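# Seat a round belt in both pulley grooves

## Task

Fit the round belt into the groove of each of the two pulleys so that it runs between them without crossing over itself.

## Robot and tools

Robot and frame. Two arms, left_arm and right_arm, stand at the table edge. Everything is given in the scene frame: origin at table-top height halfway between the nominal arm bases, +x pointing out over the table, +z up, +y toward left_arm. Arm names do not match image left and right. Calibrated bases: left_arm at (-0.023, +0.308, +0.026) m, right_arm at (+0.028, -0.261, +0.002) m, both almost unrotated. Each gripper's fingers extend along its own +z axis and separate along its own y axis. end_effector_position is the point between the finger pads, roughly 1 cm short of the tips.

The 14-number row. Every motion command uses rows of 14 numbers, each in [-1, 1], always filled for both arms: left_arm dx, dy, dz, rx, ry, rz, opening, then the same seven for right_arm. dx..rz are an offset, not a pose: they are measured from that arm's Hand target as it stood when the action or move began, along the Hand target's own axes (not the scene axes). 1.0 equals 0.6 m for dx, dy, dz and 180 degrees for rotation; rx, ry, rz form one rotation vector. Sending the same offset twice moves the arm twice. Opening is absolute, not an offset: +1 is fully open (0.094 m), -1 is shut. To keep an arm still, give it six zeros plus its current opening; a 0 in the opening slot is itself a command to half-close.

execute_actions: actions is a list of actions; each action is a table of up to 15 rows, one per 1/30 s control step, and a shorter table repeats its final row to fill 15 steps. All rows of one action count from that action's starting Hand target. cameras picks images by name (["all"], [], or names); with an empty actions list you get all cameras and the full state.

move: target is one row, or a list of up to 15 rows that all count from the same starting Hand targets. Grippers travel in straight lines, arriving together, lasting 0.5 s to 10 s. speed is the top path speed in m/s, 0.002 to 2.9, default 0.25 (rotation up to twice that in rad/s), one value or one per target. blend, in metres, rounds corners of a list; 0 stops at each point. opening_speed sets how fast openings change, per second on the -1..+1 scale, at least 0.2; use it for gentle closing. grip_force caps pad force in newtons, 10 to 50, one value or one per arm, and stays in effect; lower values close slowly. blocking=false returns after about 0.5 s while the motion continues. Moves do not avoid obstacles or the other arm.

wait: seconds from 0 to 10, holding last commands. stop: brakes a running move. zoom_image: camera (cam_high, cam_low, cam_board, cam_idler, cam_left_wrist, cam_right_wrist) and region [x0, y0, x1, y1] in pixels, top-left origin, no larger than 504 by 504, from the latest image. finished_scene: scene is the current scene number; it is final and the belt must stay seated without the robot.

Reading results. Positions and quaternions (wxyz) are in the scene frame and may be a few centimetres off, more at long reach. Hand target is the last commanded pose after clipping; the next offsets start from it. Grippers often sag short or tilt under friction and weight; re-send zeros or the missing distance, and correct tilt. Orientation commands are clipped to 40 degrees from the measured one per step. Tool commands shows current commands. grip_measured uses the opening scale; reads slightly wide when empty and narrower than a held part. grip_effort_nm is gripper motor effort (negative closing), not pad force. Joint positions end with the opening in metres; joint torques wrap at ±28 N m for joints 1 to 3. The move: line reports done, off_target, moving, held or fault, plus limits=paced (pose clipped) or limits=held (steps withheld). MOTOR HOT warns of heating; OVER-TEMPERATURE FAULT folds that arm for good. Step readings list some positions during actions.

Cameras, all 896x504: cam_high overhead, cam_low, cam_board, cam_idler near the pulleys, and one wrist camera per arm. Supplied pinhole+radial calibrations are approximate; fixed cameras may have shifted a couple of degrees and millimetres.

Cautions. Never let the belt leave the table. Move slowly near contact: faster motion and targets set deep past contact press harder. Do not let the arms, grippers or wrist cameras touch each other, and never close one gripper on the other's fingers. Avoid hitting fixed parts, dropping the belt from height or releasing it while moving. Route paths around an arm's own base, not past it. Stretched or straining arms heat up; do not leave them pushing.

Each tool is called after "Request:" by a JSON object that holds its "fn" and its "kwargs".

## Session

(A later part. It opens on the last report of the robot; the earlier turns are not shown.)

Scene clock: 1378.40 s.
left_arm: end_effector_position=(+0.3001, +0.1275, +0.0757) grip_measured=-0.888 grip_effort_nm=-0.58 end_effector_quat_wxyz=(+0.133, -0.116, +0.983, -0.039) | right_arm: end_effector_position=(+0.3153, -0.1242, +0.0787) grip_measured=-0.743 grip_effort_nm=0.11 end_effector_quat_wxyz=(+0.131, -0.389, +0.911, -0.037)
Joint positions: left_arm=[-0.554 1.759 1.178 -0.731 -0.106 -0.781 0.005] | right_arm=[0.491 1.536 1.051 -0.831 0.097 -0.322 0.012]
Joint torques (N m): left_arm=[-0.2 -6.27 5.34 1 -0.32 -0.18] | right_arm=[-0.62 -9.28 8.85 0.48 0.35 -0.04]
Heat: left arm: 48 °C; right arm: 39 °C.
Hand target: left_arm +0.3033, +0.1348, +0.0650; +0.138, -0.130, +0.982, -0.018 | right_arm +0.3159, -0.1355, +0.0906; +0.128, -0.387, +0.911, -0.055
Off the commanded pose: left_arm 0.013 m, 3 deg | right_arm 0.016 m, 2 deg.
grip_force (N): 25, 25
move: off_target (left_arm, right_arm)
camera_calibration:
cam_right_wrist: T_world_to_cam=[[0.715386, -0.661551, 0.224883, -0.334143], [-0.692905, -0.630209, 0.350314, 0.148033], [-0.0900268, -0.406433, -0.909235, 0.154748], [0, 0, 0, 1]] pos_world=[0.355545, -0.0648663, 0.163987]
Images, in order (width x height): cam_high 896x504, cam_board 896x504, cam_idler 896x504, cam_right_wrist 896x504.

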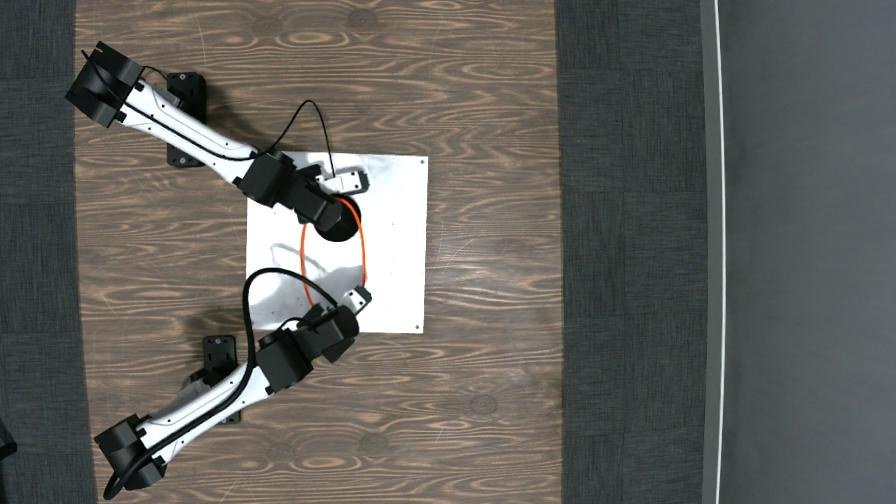

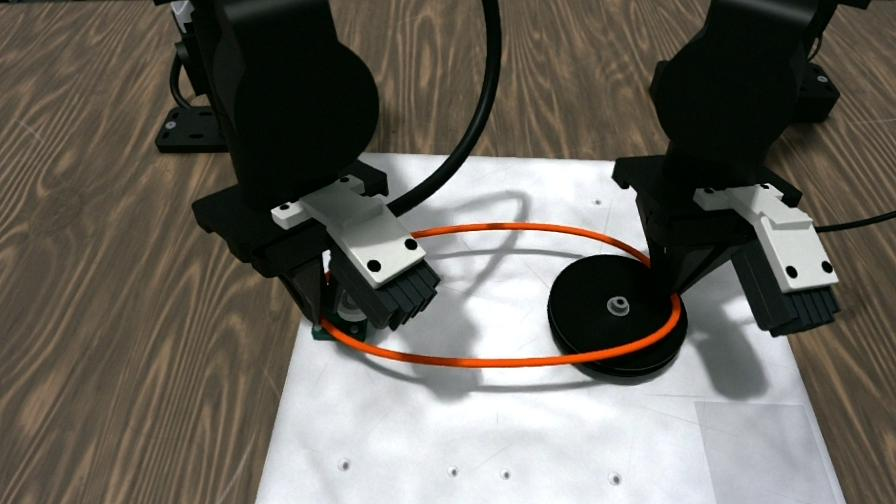

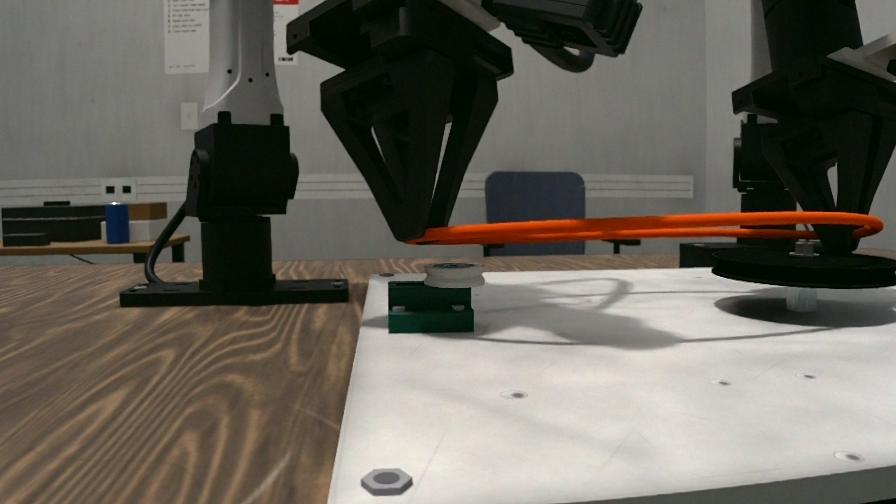

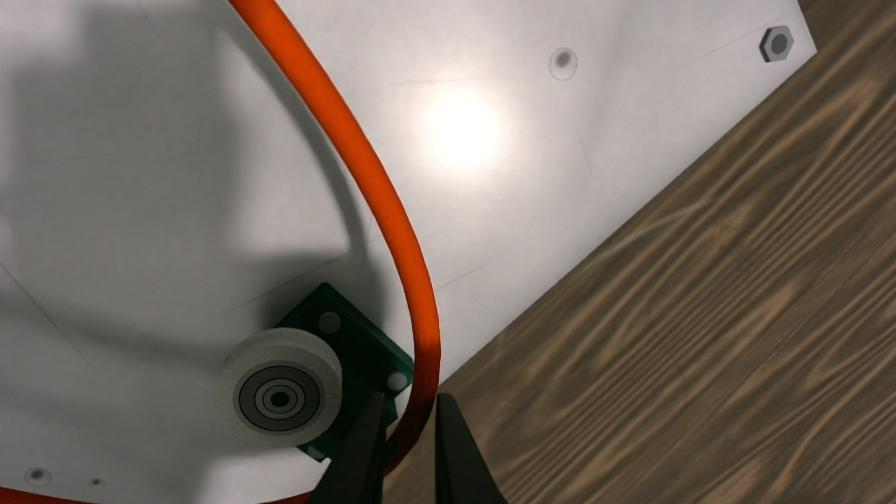

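Request:
{"fn": "move", "kwargs": {"target": [[0,0,0,0,0,0,-1, 0,0,0,0,0,0,-0.3],[0,0,0,0,0,0,-1, 0,0,-0.1,0,0,0,-0.3]], "speed": 0.08, "cameras": ["cam_idler","cam_right_wrist","cam_board","cam_high","cam_low"]}}

Scene clock: 1397.23 s.
left_arm: end_effector_position=(+0.3001, +0.1275, +0.0757) grip_measured=-0.888 grip_effort_nm=-0.57 end_effector_quat_wxyz=(+0.133, -0.116, +0.983, -0.039) | right_arm: end_effector_position=(+0.3030, -0.1272, +0.1360) grip_measured=-0.303 grip_effort_nm=0.11 end_effector_quat_wxyz=(+0.129, -0.390, +0.911, -0.036)
Joint positions: left_arm=[-0.554 1.759 1.178 -0.731 -0.106 -0.781 0.005] | right_arm=[0.502 1.464 1.215 -1.07 0.097 -0.314 0.033]
Joint torques (N m): left_arm=[-0.1 -6.31 5.63 0.99 -0.38 -0.11] | right_arm=[0.84 -8.69 9.07 0.45 0.42 0.21]
Heat: left arm: 46 °C; right arm: 41 °C.
Hand target: left_arm +0.3033, +0.1348, +0.0650; +0.138, -0.130, +0.982, -0.018 | right_arm +0.2993, -0.1355, +0.1483; +0.128, -0.387, +0.912, -0.055
Off the commanded pose: left_arm 0.013 m, 3 deg | right_arm 0.015 m, 2 deg.
grip_force (N): 25, 25
move: off_target (left_arm, right_arm)
camera_calibration:
cam_right_wrist: T_world_to_cam=[[0.718322, -0.659234, 0.222316, -0.34043], [-0.68964, -0.632598, 0.352443, 0.116032], [-0.0917051, -0.406486, -0.909043, 0.205052], [0, 0, 0, 1]] pos_world=[0.343363, -0.0676703, 0.22119]
Images, in order (width x height): cam_high 896x504, cam_low 896x504, cam_board 896x504, cam_idler 896x504, cam_right_wrist 896x504.

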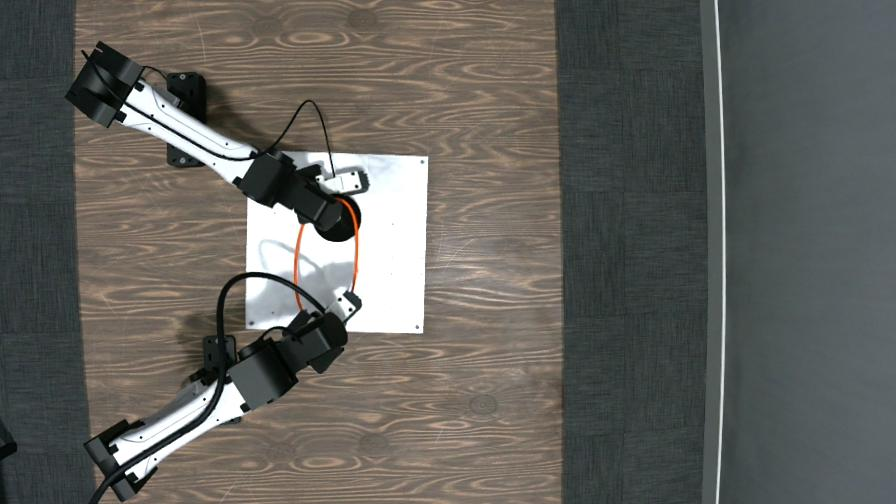

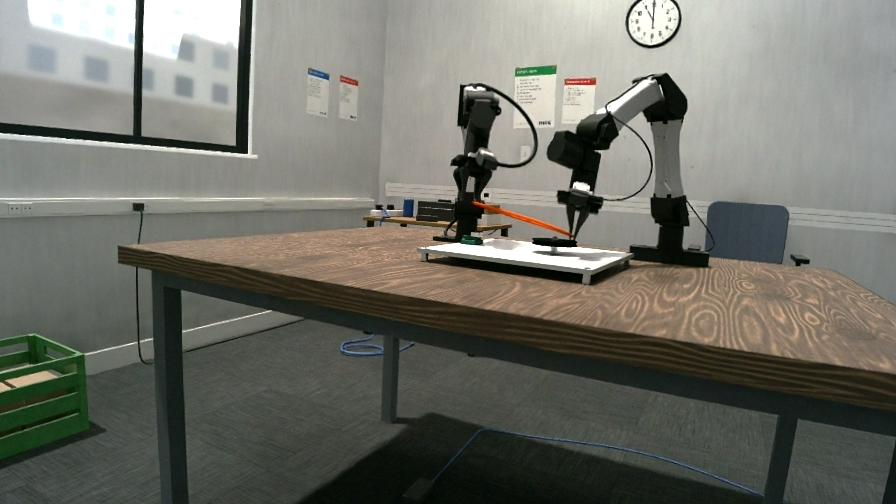

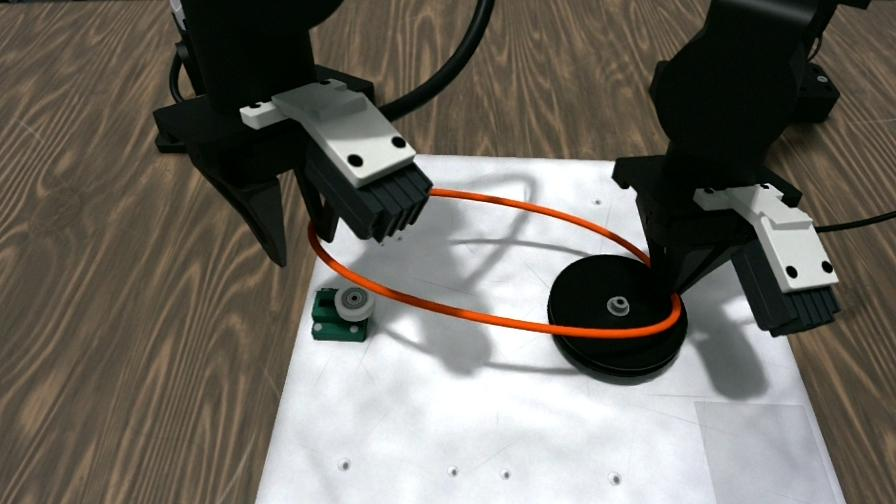

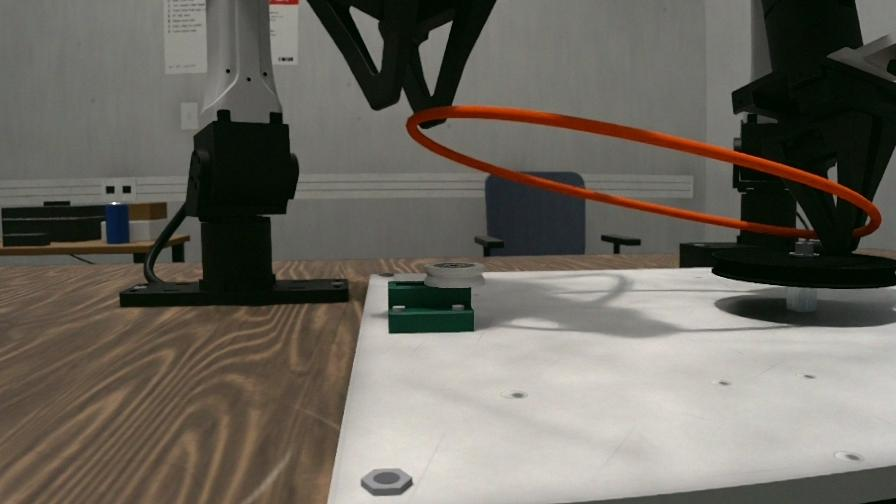

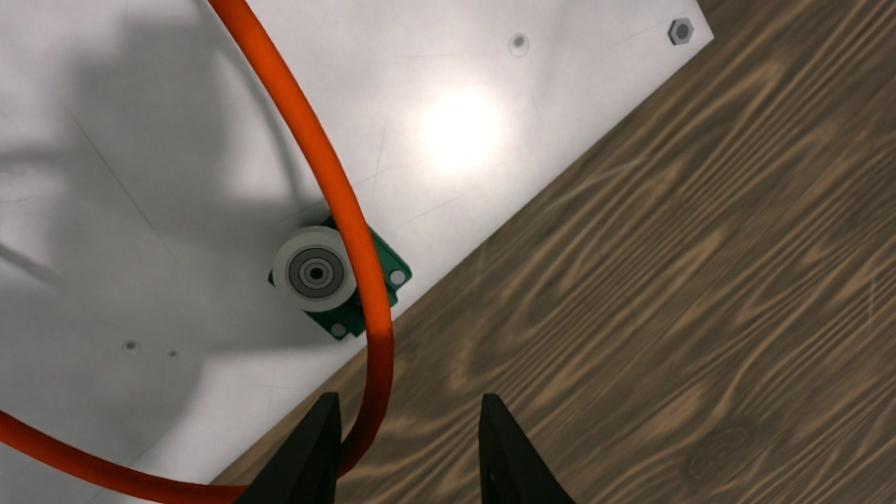

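Request:
{"fn": "move", "kwargs": {"target": [[-0.0089,-0.0024,-0.032,0,0,0,-1, 0,0,0,0,0,0,-0.3],[0.0282,-0.103,-0.0348,0,0,0,-1, 0,0,0,0,0,0,-0.3]], "speed": 0.08, "cameras": ["cam_idler","cam_board","cam_high","cam_low"]}}

Scene clock: 1412.97 s.
left_arm: end_effector_position=(+0.2948, +0.0691, +0.0850) grip_measured=-0.888 grip_effort_nm=-0.57 end_effector_quat_wxyz=(+0.138, -0.119, +0.983, -0.032) | right_arm: end_effector_position=(+0.3000, -0.1310, +0.1351) grip_measured=-0.303 grip_effort_nm=0.11 end_effector_quat_wxyz=(+0.121, -0.395, +0.910, -0.042)
Joint positions: left_arm=[-0.709 1.867 1.353 -0.822 -0.16 -0.936 0.005] | right_arm=[0.502 1.464 1.215 -1.089 0.108 -0.323 0.033]
Joint torques (N m): left_arm=[-0.44 -8.13 8.83 0.45 -0.24 -0.15] | right_arm=[0.84 -8.65 9.06 0.59 0.33 0.2]
Heat: left arm: 46 °C; right arm: 41 °C.
Hand target: left_arm +0.2973, +0.0707, +0.0851; +0.138, -0.130, +0.982, -0.018 | right_arm +0.2993, -0.1355, +0.1483; +0.128, -0.387, +0.912, -0.055
Off the commanded pose: left_arm 0.003 m, 2 deg | right_arm 0.014 m, 2 deg.
grip_force (N): 25, 25
move: off_target (right_arm)
Images, in order (width x height): cam_high 896x504, cam_low 896x504, cam_board 896x504, cam_idler 896x504.

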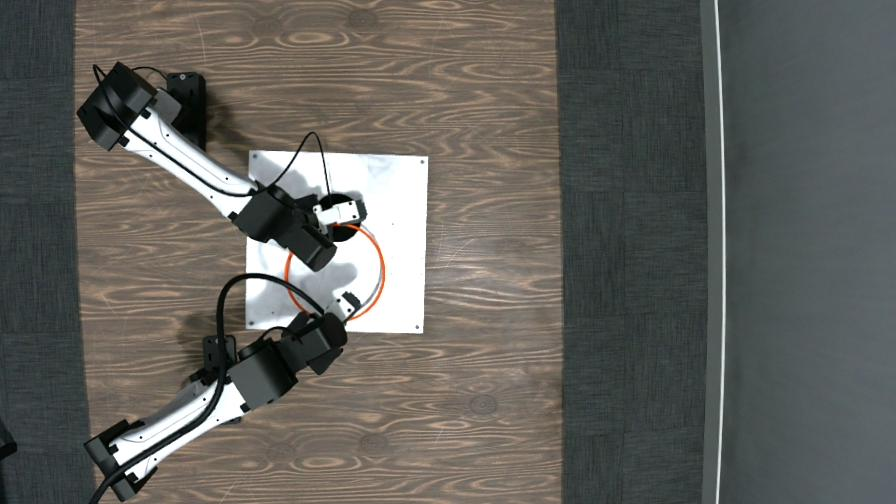

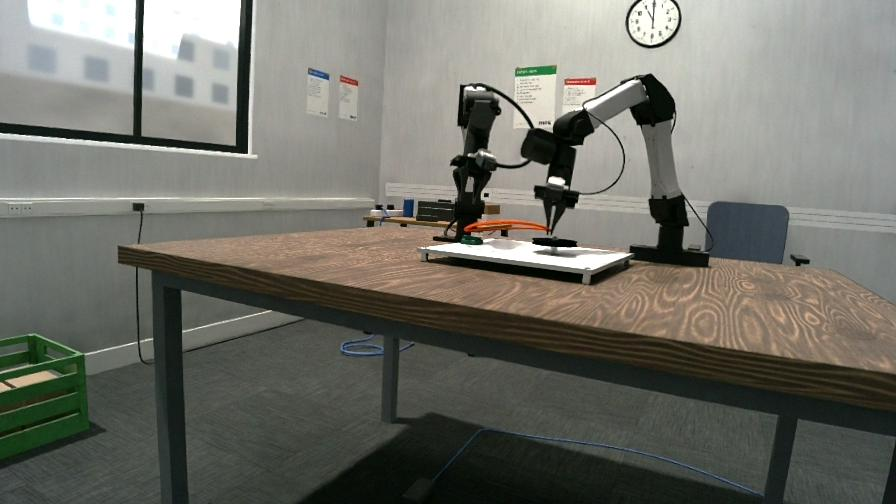

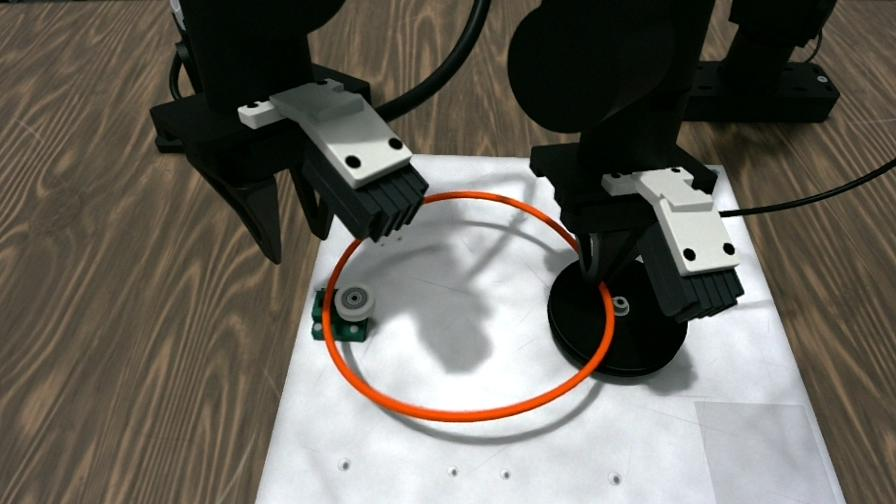

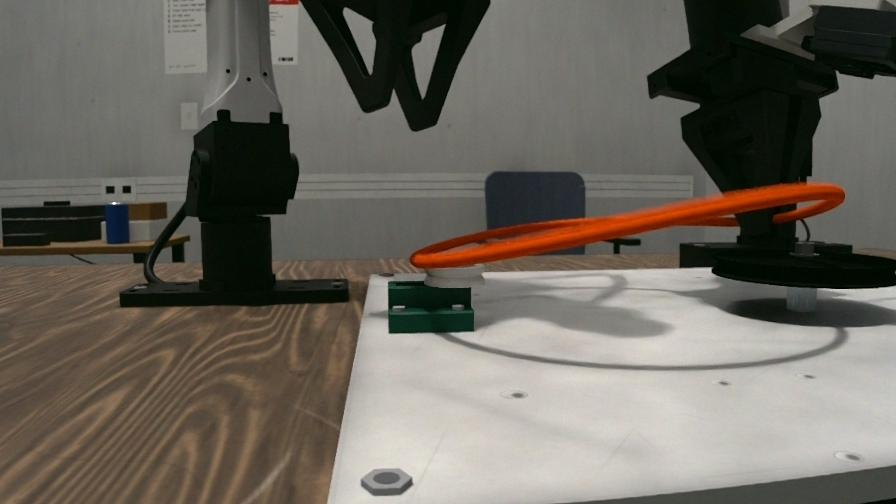

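Request:
{"fn": "move", "kwargs": {"target": [0.0066,0.0018,0.024,0,0,0,-1, 0,0,-0.03,0,0,0,-0.3], "speed": 0.05, "cameras": ["cam_idler","cam_board","cam_right_wrist"]}}

Request:
{"fn": "zoom_image", "kwargs": {"camera": "cam_idler", "region": [360, 200, 580, 350]}}

Request:
{"fn": "zoom_image", "kwargs": {"camera": "cam_board", "region": [280, 220, 460, 400]}}

Scene clock: 1428.03 s.
left_arm: end_effector_position=(+0.2940, +0.0698, +0.0781) grip_measured=-0.888 grip_effort_nm=-0.58 end_effector_quat_wxyz=(+0.131, -0.119, +0.984, -0.026) | right_arm: end_effector_position=(+0.2961, -0.1316, +0.1521) grip_measured=-0.303 grip_effort_nm=0.11 end_effector_quat_wxyz=(+0.120, -0.394, +0.910, -0.043)
Joint positions: left_arm=[-0.709 1.885 1.353 -0.822 -0.16 -0.937 0.005] | right_arm=[0.507 1.452 1.272 -1.159 0.109 -0.317 0.033]
Joint torques (N m): left_arm=[-0.61 -8.29 5.65 0.92 -0.28 -0.19] | right_arm=[1.18 -8.49 9.17 0.61 0.33 0.23]
Heat: left arm: 46 °C; right arm: 41 °C.
Hand target: left_arm +0.2974, +0.0707, +0.0701; +0.138, -0.130, +0.982, -0.018 | right_arm +0.2944, -0.1354, +0.1657; +0.128, -0.387, +0.911, -0.055
Off the commanded pose: left_arm 0.009 m, 2 deg | right_arm 0.014 m, 2 deg.
grip_force (N): 25, 25
move: off_target (right_arm)
camera_calibration:
cam_right_wrist: T_world_to_cam=[[0.724425, -0.650664, 0.227694, -0.343515], [-0.682086, -0.628721, 0.373456, 0.0978558], [-0.0998383, -0.425848, -0.89927, 0.215644], [0, 0, 0, 1]] pos_world=[0.337126, -0.0701576, 0.235594]
Images, in order (width x height): cam_board 896x504, cam_idler 896x504, cam_right_wrist 896x504.

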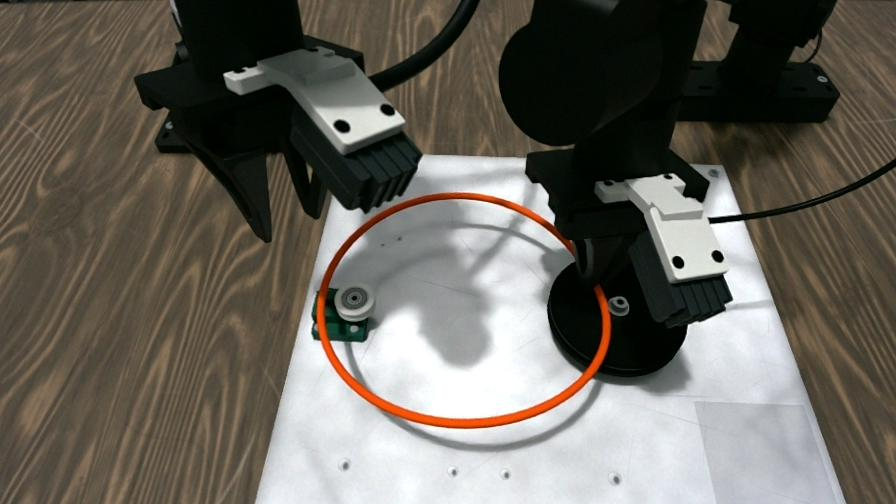

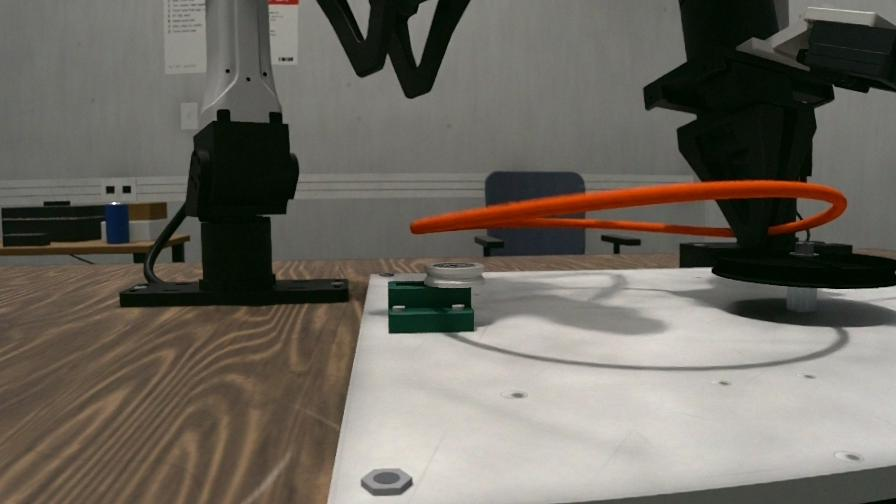

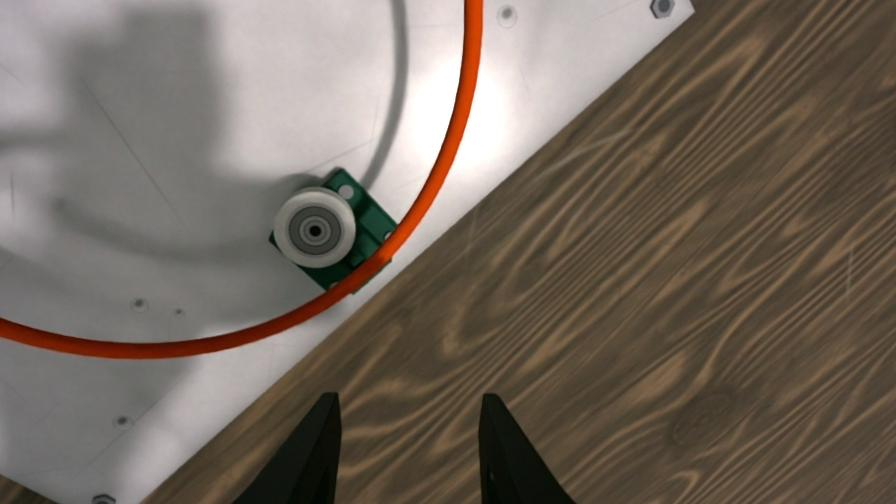

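Scaled by 2.291 from the camera's 896x504 image, which has a finer 1280x720 frame.

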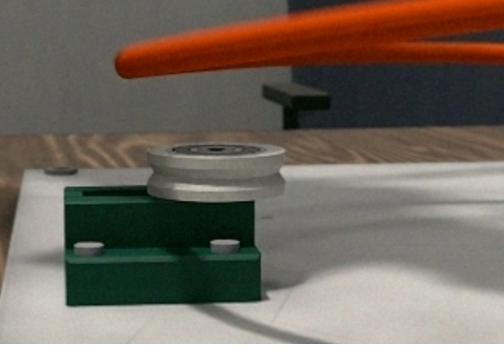

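Scaled by 2.800 from the camera's 896x504 image, which has a finer 1280x720 frame.

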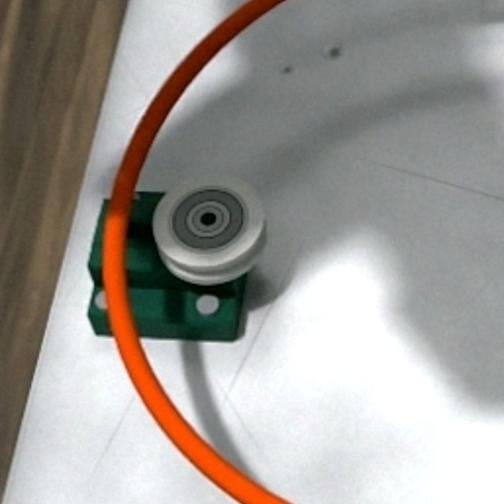

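Request:
{"fn": "move", "kwargs": {"target": [0.0027,0.0007,0.0096,-0.0309,-0.0083,0.0092,-1, 0,0,0,0,0,0,-0.3], "speed": 0.05, "cameras": ["cam_idler","cam_board","cam_right_wrist"]}}

Request:
{"fn": "zoom_image", "kwargs": {"camera": "cam_idler", "region": [360, 200, 580, 350]}}

Request:
{"fn": "zoom_image", "kwargs": {"camera": "cam_board", "region": [280, 220, 460, 400]}}

Scene clock: 1450.17 s.
left_arm: end_effector_position=(+0.3029, +0.0636, +0.0759) grip_measured=-0.888 grip_effort_nm=-0.58 end_effector_quat_wxyz=(+0.160, -0.115, +0.980, +0.004) | right_arm: end_effector_position=(+0.2961, -0.1316, +0.1521) grip_measured=-0.303 grip_effort_nm=0.11 end_effector_quat_wxyz=(+0.120, -0.394, +0.910, -0.043)
Joint positions: left_arm=[-0.743 1.936 1.403 -0.831 -0.249 -0.957 0.005] | right_arm=[0.507 1.452 1.272 -1.159 0.109 -0.316 0.033]
Joint torques (N m): left_arm=[-0.39 -7.21 7.24 0.23 -0.19 -0.19] | right_arm=[1.18 -8.49 9.18 0.59 0.33 0.23]
Heat: left arm: 48 °C; right arm: 41 °C.
Hand target: left_arm +0.2973, +0.0706, +0.0641; +0.145, -0.123, +0.981, +0.033 | right_arm +0.2944, -0.1354, +0.1657; +0.128, -0.387, +0.911, -0.055
Off the commanded pose: left_arm 0.015 m, 4 deg | right_arm 0.014 m, 2 deg.
grip_force (N): 25, 25
move: off_target (left_arm, right_arm)
camera_calibration:
cam_right_wrist: T_world_to_cam=[[0.723478, -0.651813, 0.227419, -0.34335], [-0.682982, -0.627814, 0.373343, 0.0982537], [-0.100573, -0.425428, -0.899386, 0.215916], [0, 0, 0, 1]] pos_world=[0.337227, -0.0702583, 0.235594]
Images, in order (width x height): cam_board 896x504, cam_idler 896x504, cam_right_wrist 896x504.

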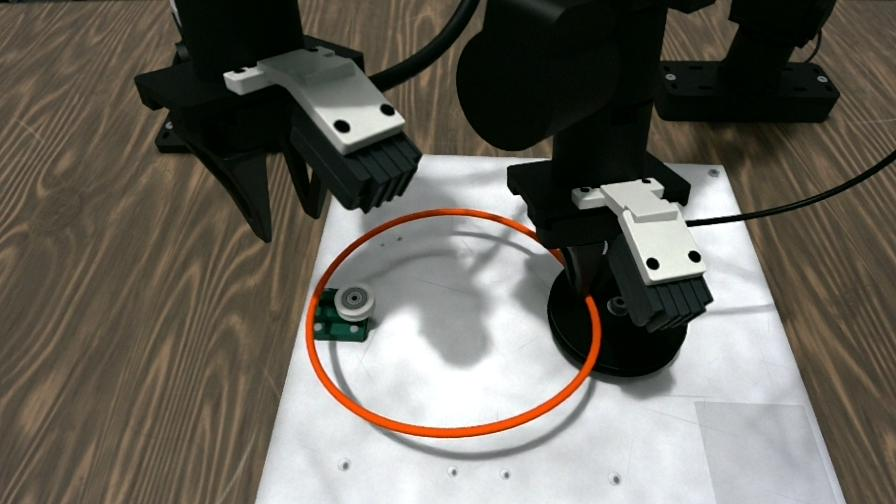

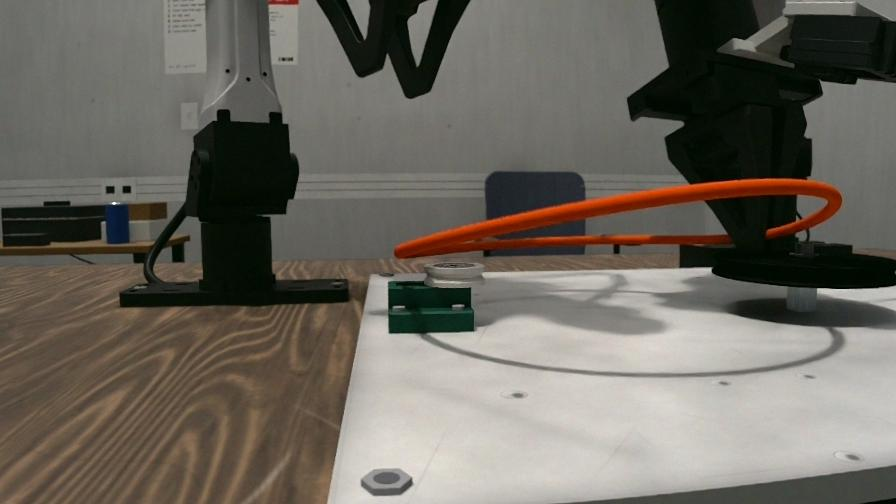

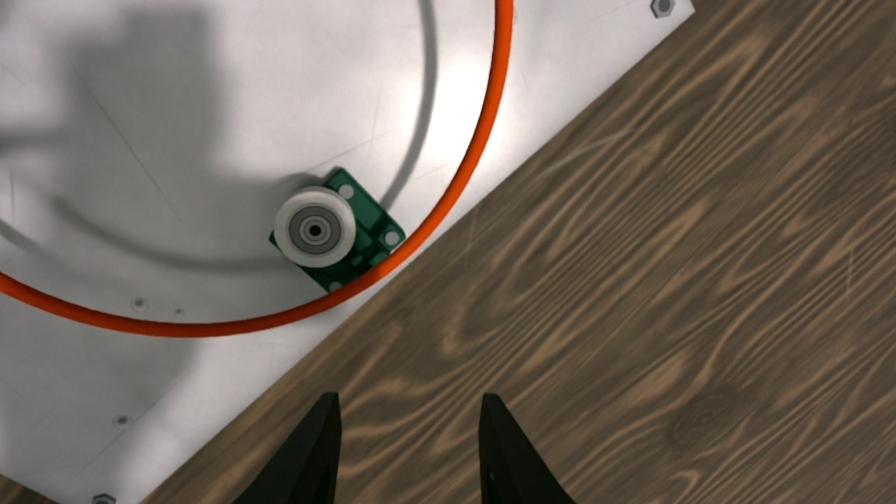

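Scaled by 2.291 from the camera's 896x504 image, which has a finer 1280x720 frame.

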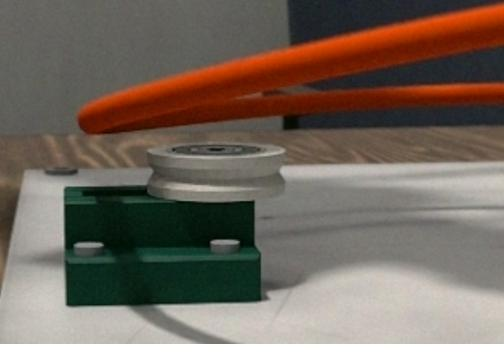

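Scaled by 2.800 from the camera's 896x504 image, which has a finer 1280x720 frame.

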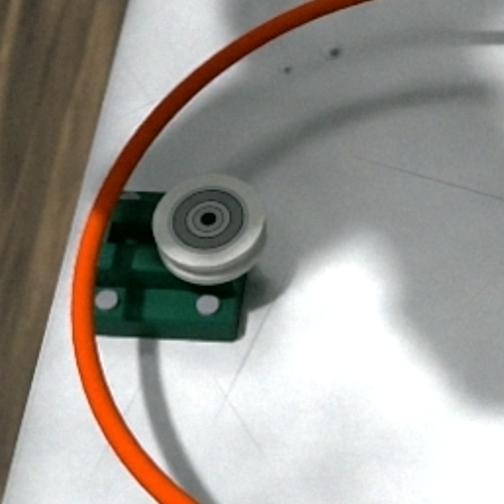

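Request:
{"fn": "move", "kwargs": {"target": [0.0021,0.0009,-0.0041,-0.0335,0.0711,0.0124,-1, 0,0,0,0,0,0,-0.3], "speed": 0.06, "cameras": ["cam_idler","cam_board","cam_right_wrist"]}}

Request:
{"fn": "zoom_image", "kwargs": {"camera": "cam_idler", "region": [360, 200, 580, 350]}}

Request:
{"fn": "zoom_image", "kwargs": {"camera": "cam_board", "region": [280, 220, 460, 400]}}

Scene clock: 1477.67 s.
left_arm: end_effector_position=(+0.2966, +0.0677, +0.0755) grip_measured=-0.888 grip_effort_nm=-0.58 end_effector_quat_wxyz=(+0.046, -0.118, +0.990, +0.061) | right_arm: end_effector_position=(+0.2961, -0.1316, +0.1521) grip_measured=-0.303 grip_effort_nm=0.11 end_effector_quat_wxyz=(+0.120, -0.394, +0.910, -0.043)
Joint positions: left_arm=[-0.704 2.122 1.71 -1.188 -0.15 -0.95 0.005] | right_arm=[0.507 1.452 1.272 -1.159 0.109 -0.316 0.033]
Joint torques (N m): left_arm=[0.35 -8.72 7.49 0.03 0.09 0.16] | right_arm=[1.18 -8.5 9.17 0.59 0.33 0.23]
Heat: left arm: 48 °C; right arm: 41 °C.
Hand target: left_arm +0.2953, +0.0707, +0.0660; +0.027, -0.114, +0.990, +0.074 | right_arm +0.2944, -0.1354, +0.1657; +0.128, -0.387, +0.911, -0.055
Off the commanded pose: left_arm 0.010 m, 3 deg | right_arm 0.014 m, 2 deg.
grip_force (N): 25, 25
move: off_target (left_arm, right_arm)
camera_calibration:
cam_right_wrist: T_world_to_cam=[[0.723478, -0.651813, 0.227419, -0.34335], [-0.682982, -0.627814, 0.373343, 0.0982537], [-0.100573, -0.425428, -0.899386, 0.215916], [0, 0, 0, 1]] pos_world=[0.337227, -0.0702583, 0.235594]
Images, in order (width x height): cam_board 896x504, cam_idler 896x504, cam_right_wrist 896x504.

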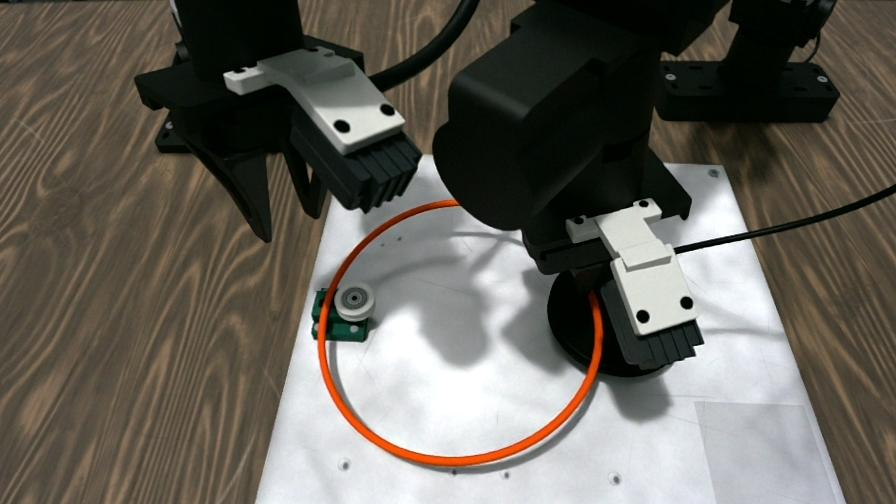

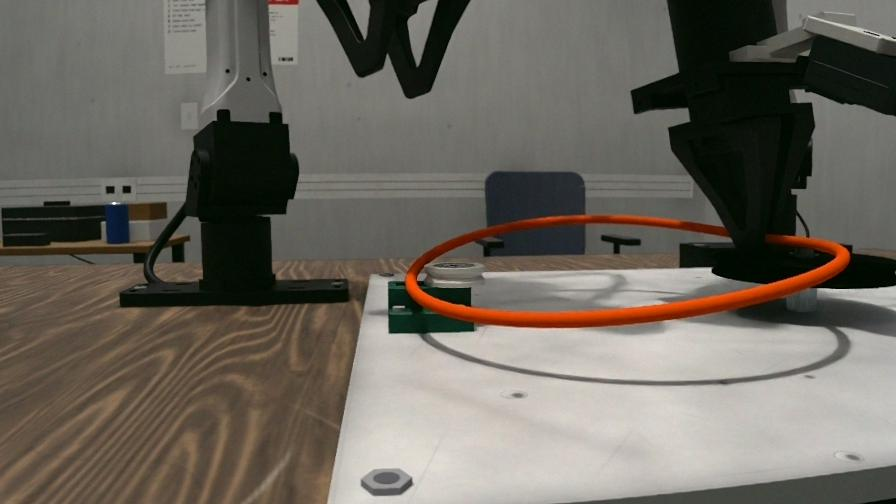

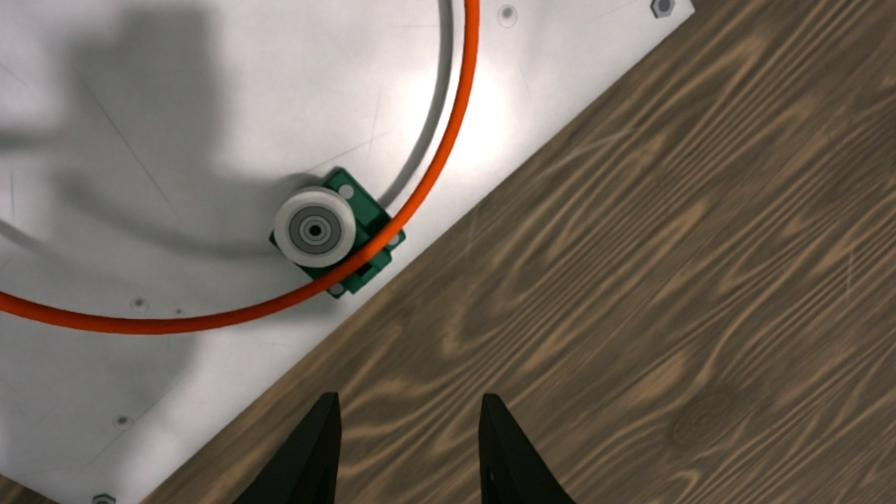

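Scaled by 2.291 from the camera's 896x504 image, which has a finer 1280x720 frame.

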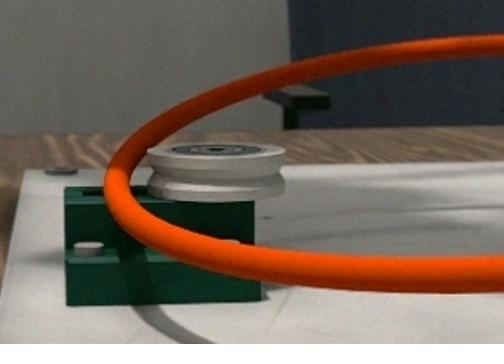

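Scaled by 2.800 from the camera's 896x504 image, which has a finer 1280x720 frame.

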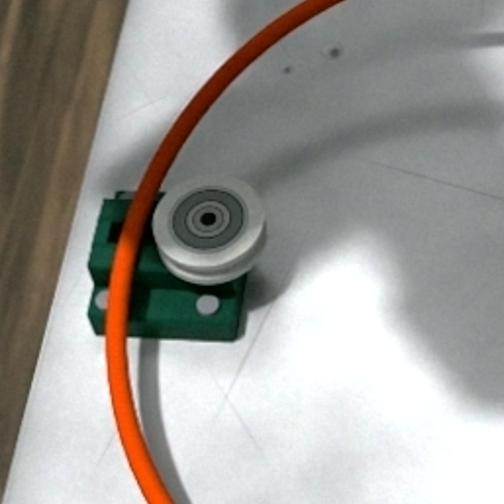

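Request:
{"fn": "move", "kwargs": {"target": [0,0,0,0.0086,-0.0375,-0.0059,-1, 0,0,0,0,0,0,-0.3], "speed": 0.06, "cameras": ["cam_idler","cam_board","cam_right_wrist"]}}

Request:
{"fn": "zoom_image", "kwargs": {"camera": "cam_idler", "region": [360, 200, 580, 350]}}

Request:
{"fn": "zoom_image", "kwargs": {"camera": "cam_right_wrist", "region": [200, 120, 500, 320]}}

Scene clock: 1503.27 s.
left_arm: end_effector_position=(+0.2952, +0.0679, +0.0749) grip_measured=-0.888 grip_effort_nm=-0.57 end_effector_quat_wxyz=(+0.081, -0.107, +0.989, +0.061) | right_arm: end_effector_position=(+0.2961, -0.1316, +0.1521) grip_measured=-0.303 grip_effort_nm=0.11 end_effector_quat_wxyz=(+0.120, -0.394, +0.910, -0.043)
Joint positions: left_arm=[-0.729 2.072 1.624 -1.107 -0.203 -0.95 0.005] | right_arm=[0.507 1.452 1.272 -1.159 0.109 -0.316 0.033]
Joint torques (N m): left_arm=[-0.54 -11.02 3.36 0.69 -0.2 -0.16] | right_arm=[1.18 -8.49 9.18 0.58 0.33 0.23]
Heat: left arm: 51 °C; right arm: 41 °C.
Hand target: left_arm +0.2953, +0.0707, +0.0661; +0.087, -0.118, +0.987, +0.067 | right_arm +0.2944, -0.1354, +0.1657; +0.128, -0.387, +0.911, -0.055
Off the commanded pose: left_arm 0.009 m, 2 deg | right_arm 0.014 m, 2 deg.
grip_force (N): 25, 25
move: off_target (right_arm)
camera_calibration:
cam_right_wrist: T_world_to_cam=[[0.723478, -0.651813, 0.227419, -0.34335], [-0.682982, -0.627814, 0.373343, 0.0982537], [-0.100573, -0.425428, -0.899386, 0.215916], [0, 0, 0, 1]] pos_world=[0.337227, -0.0702583, 0.235594]
Images, in order (width x height): cam_board 896x504, cam_idler 896x504, cam_right_wrist 896x504.

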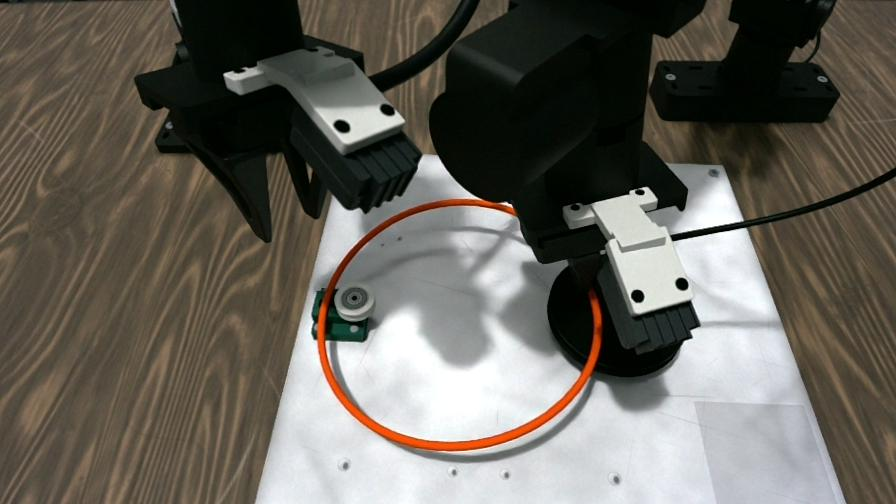

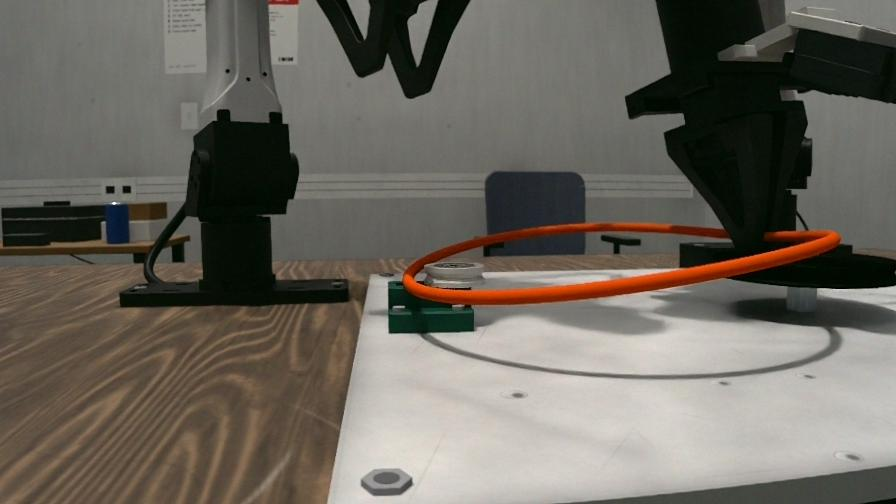

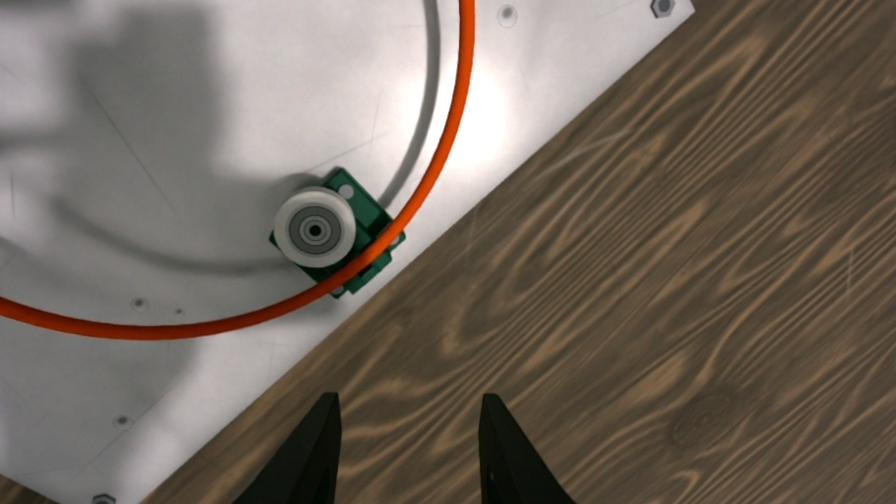

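Scaled by 2.291 from the camera's 896x504 image, which has a finer 1280x720 frame.

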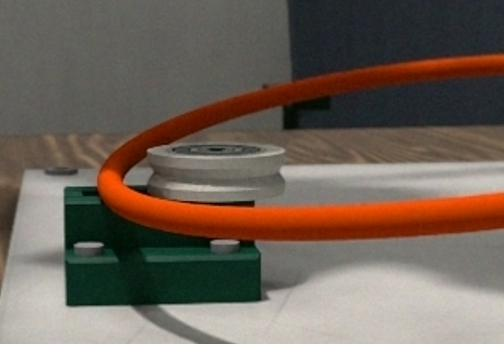

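Scaled by 1.680 from the camera's 896x504 image, which has a finer 1280x720 frame.

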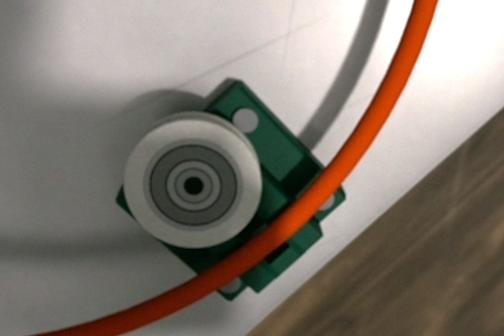

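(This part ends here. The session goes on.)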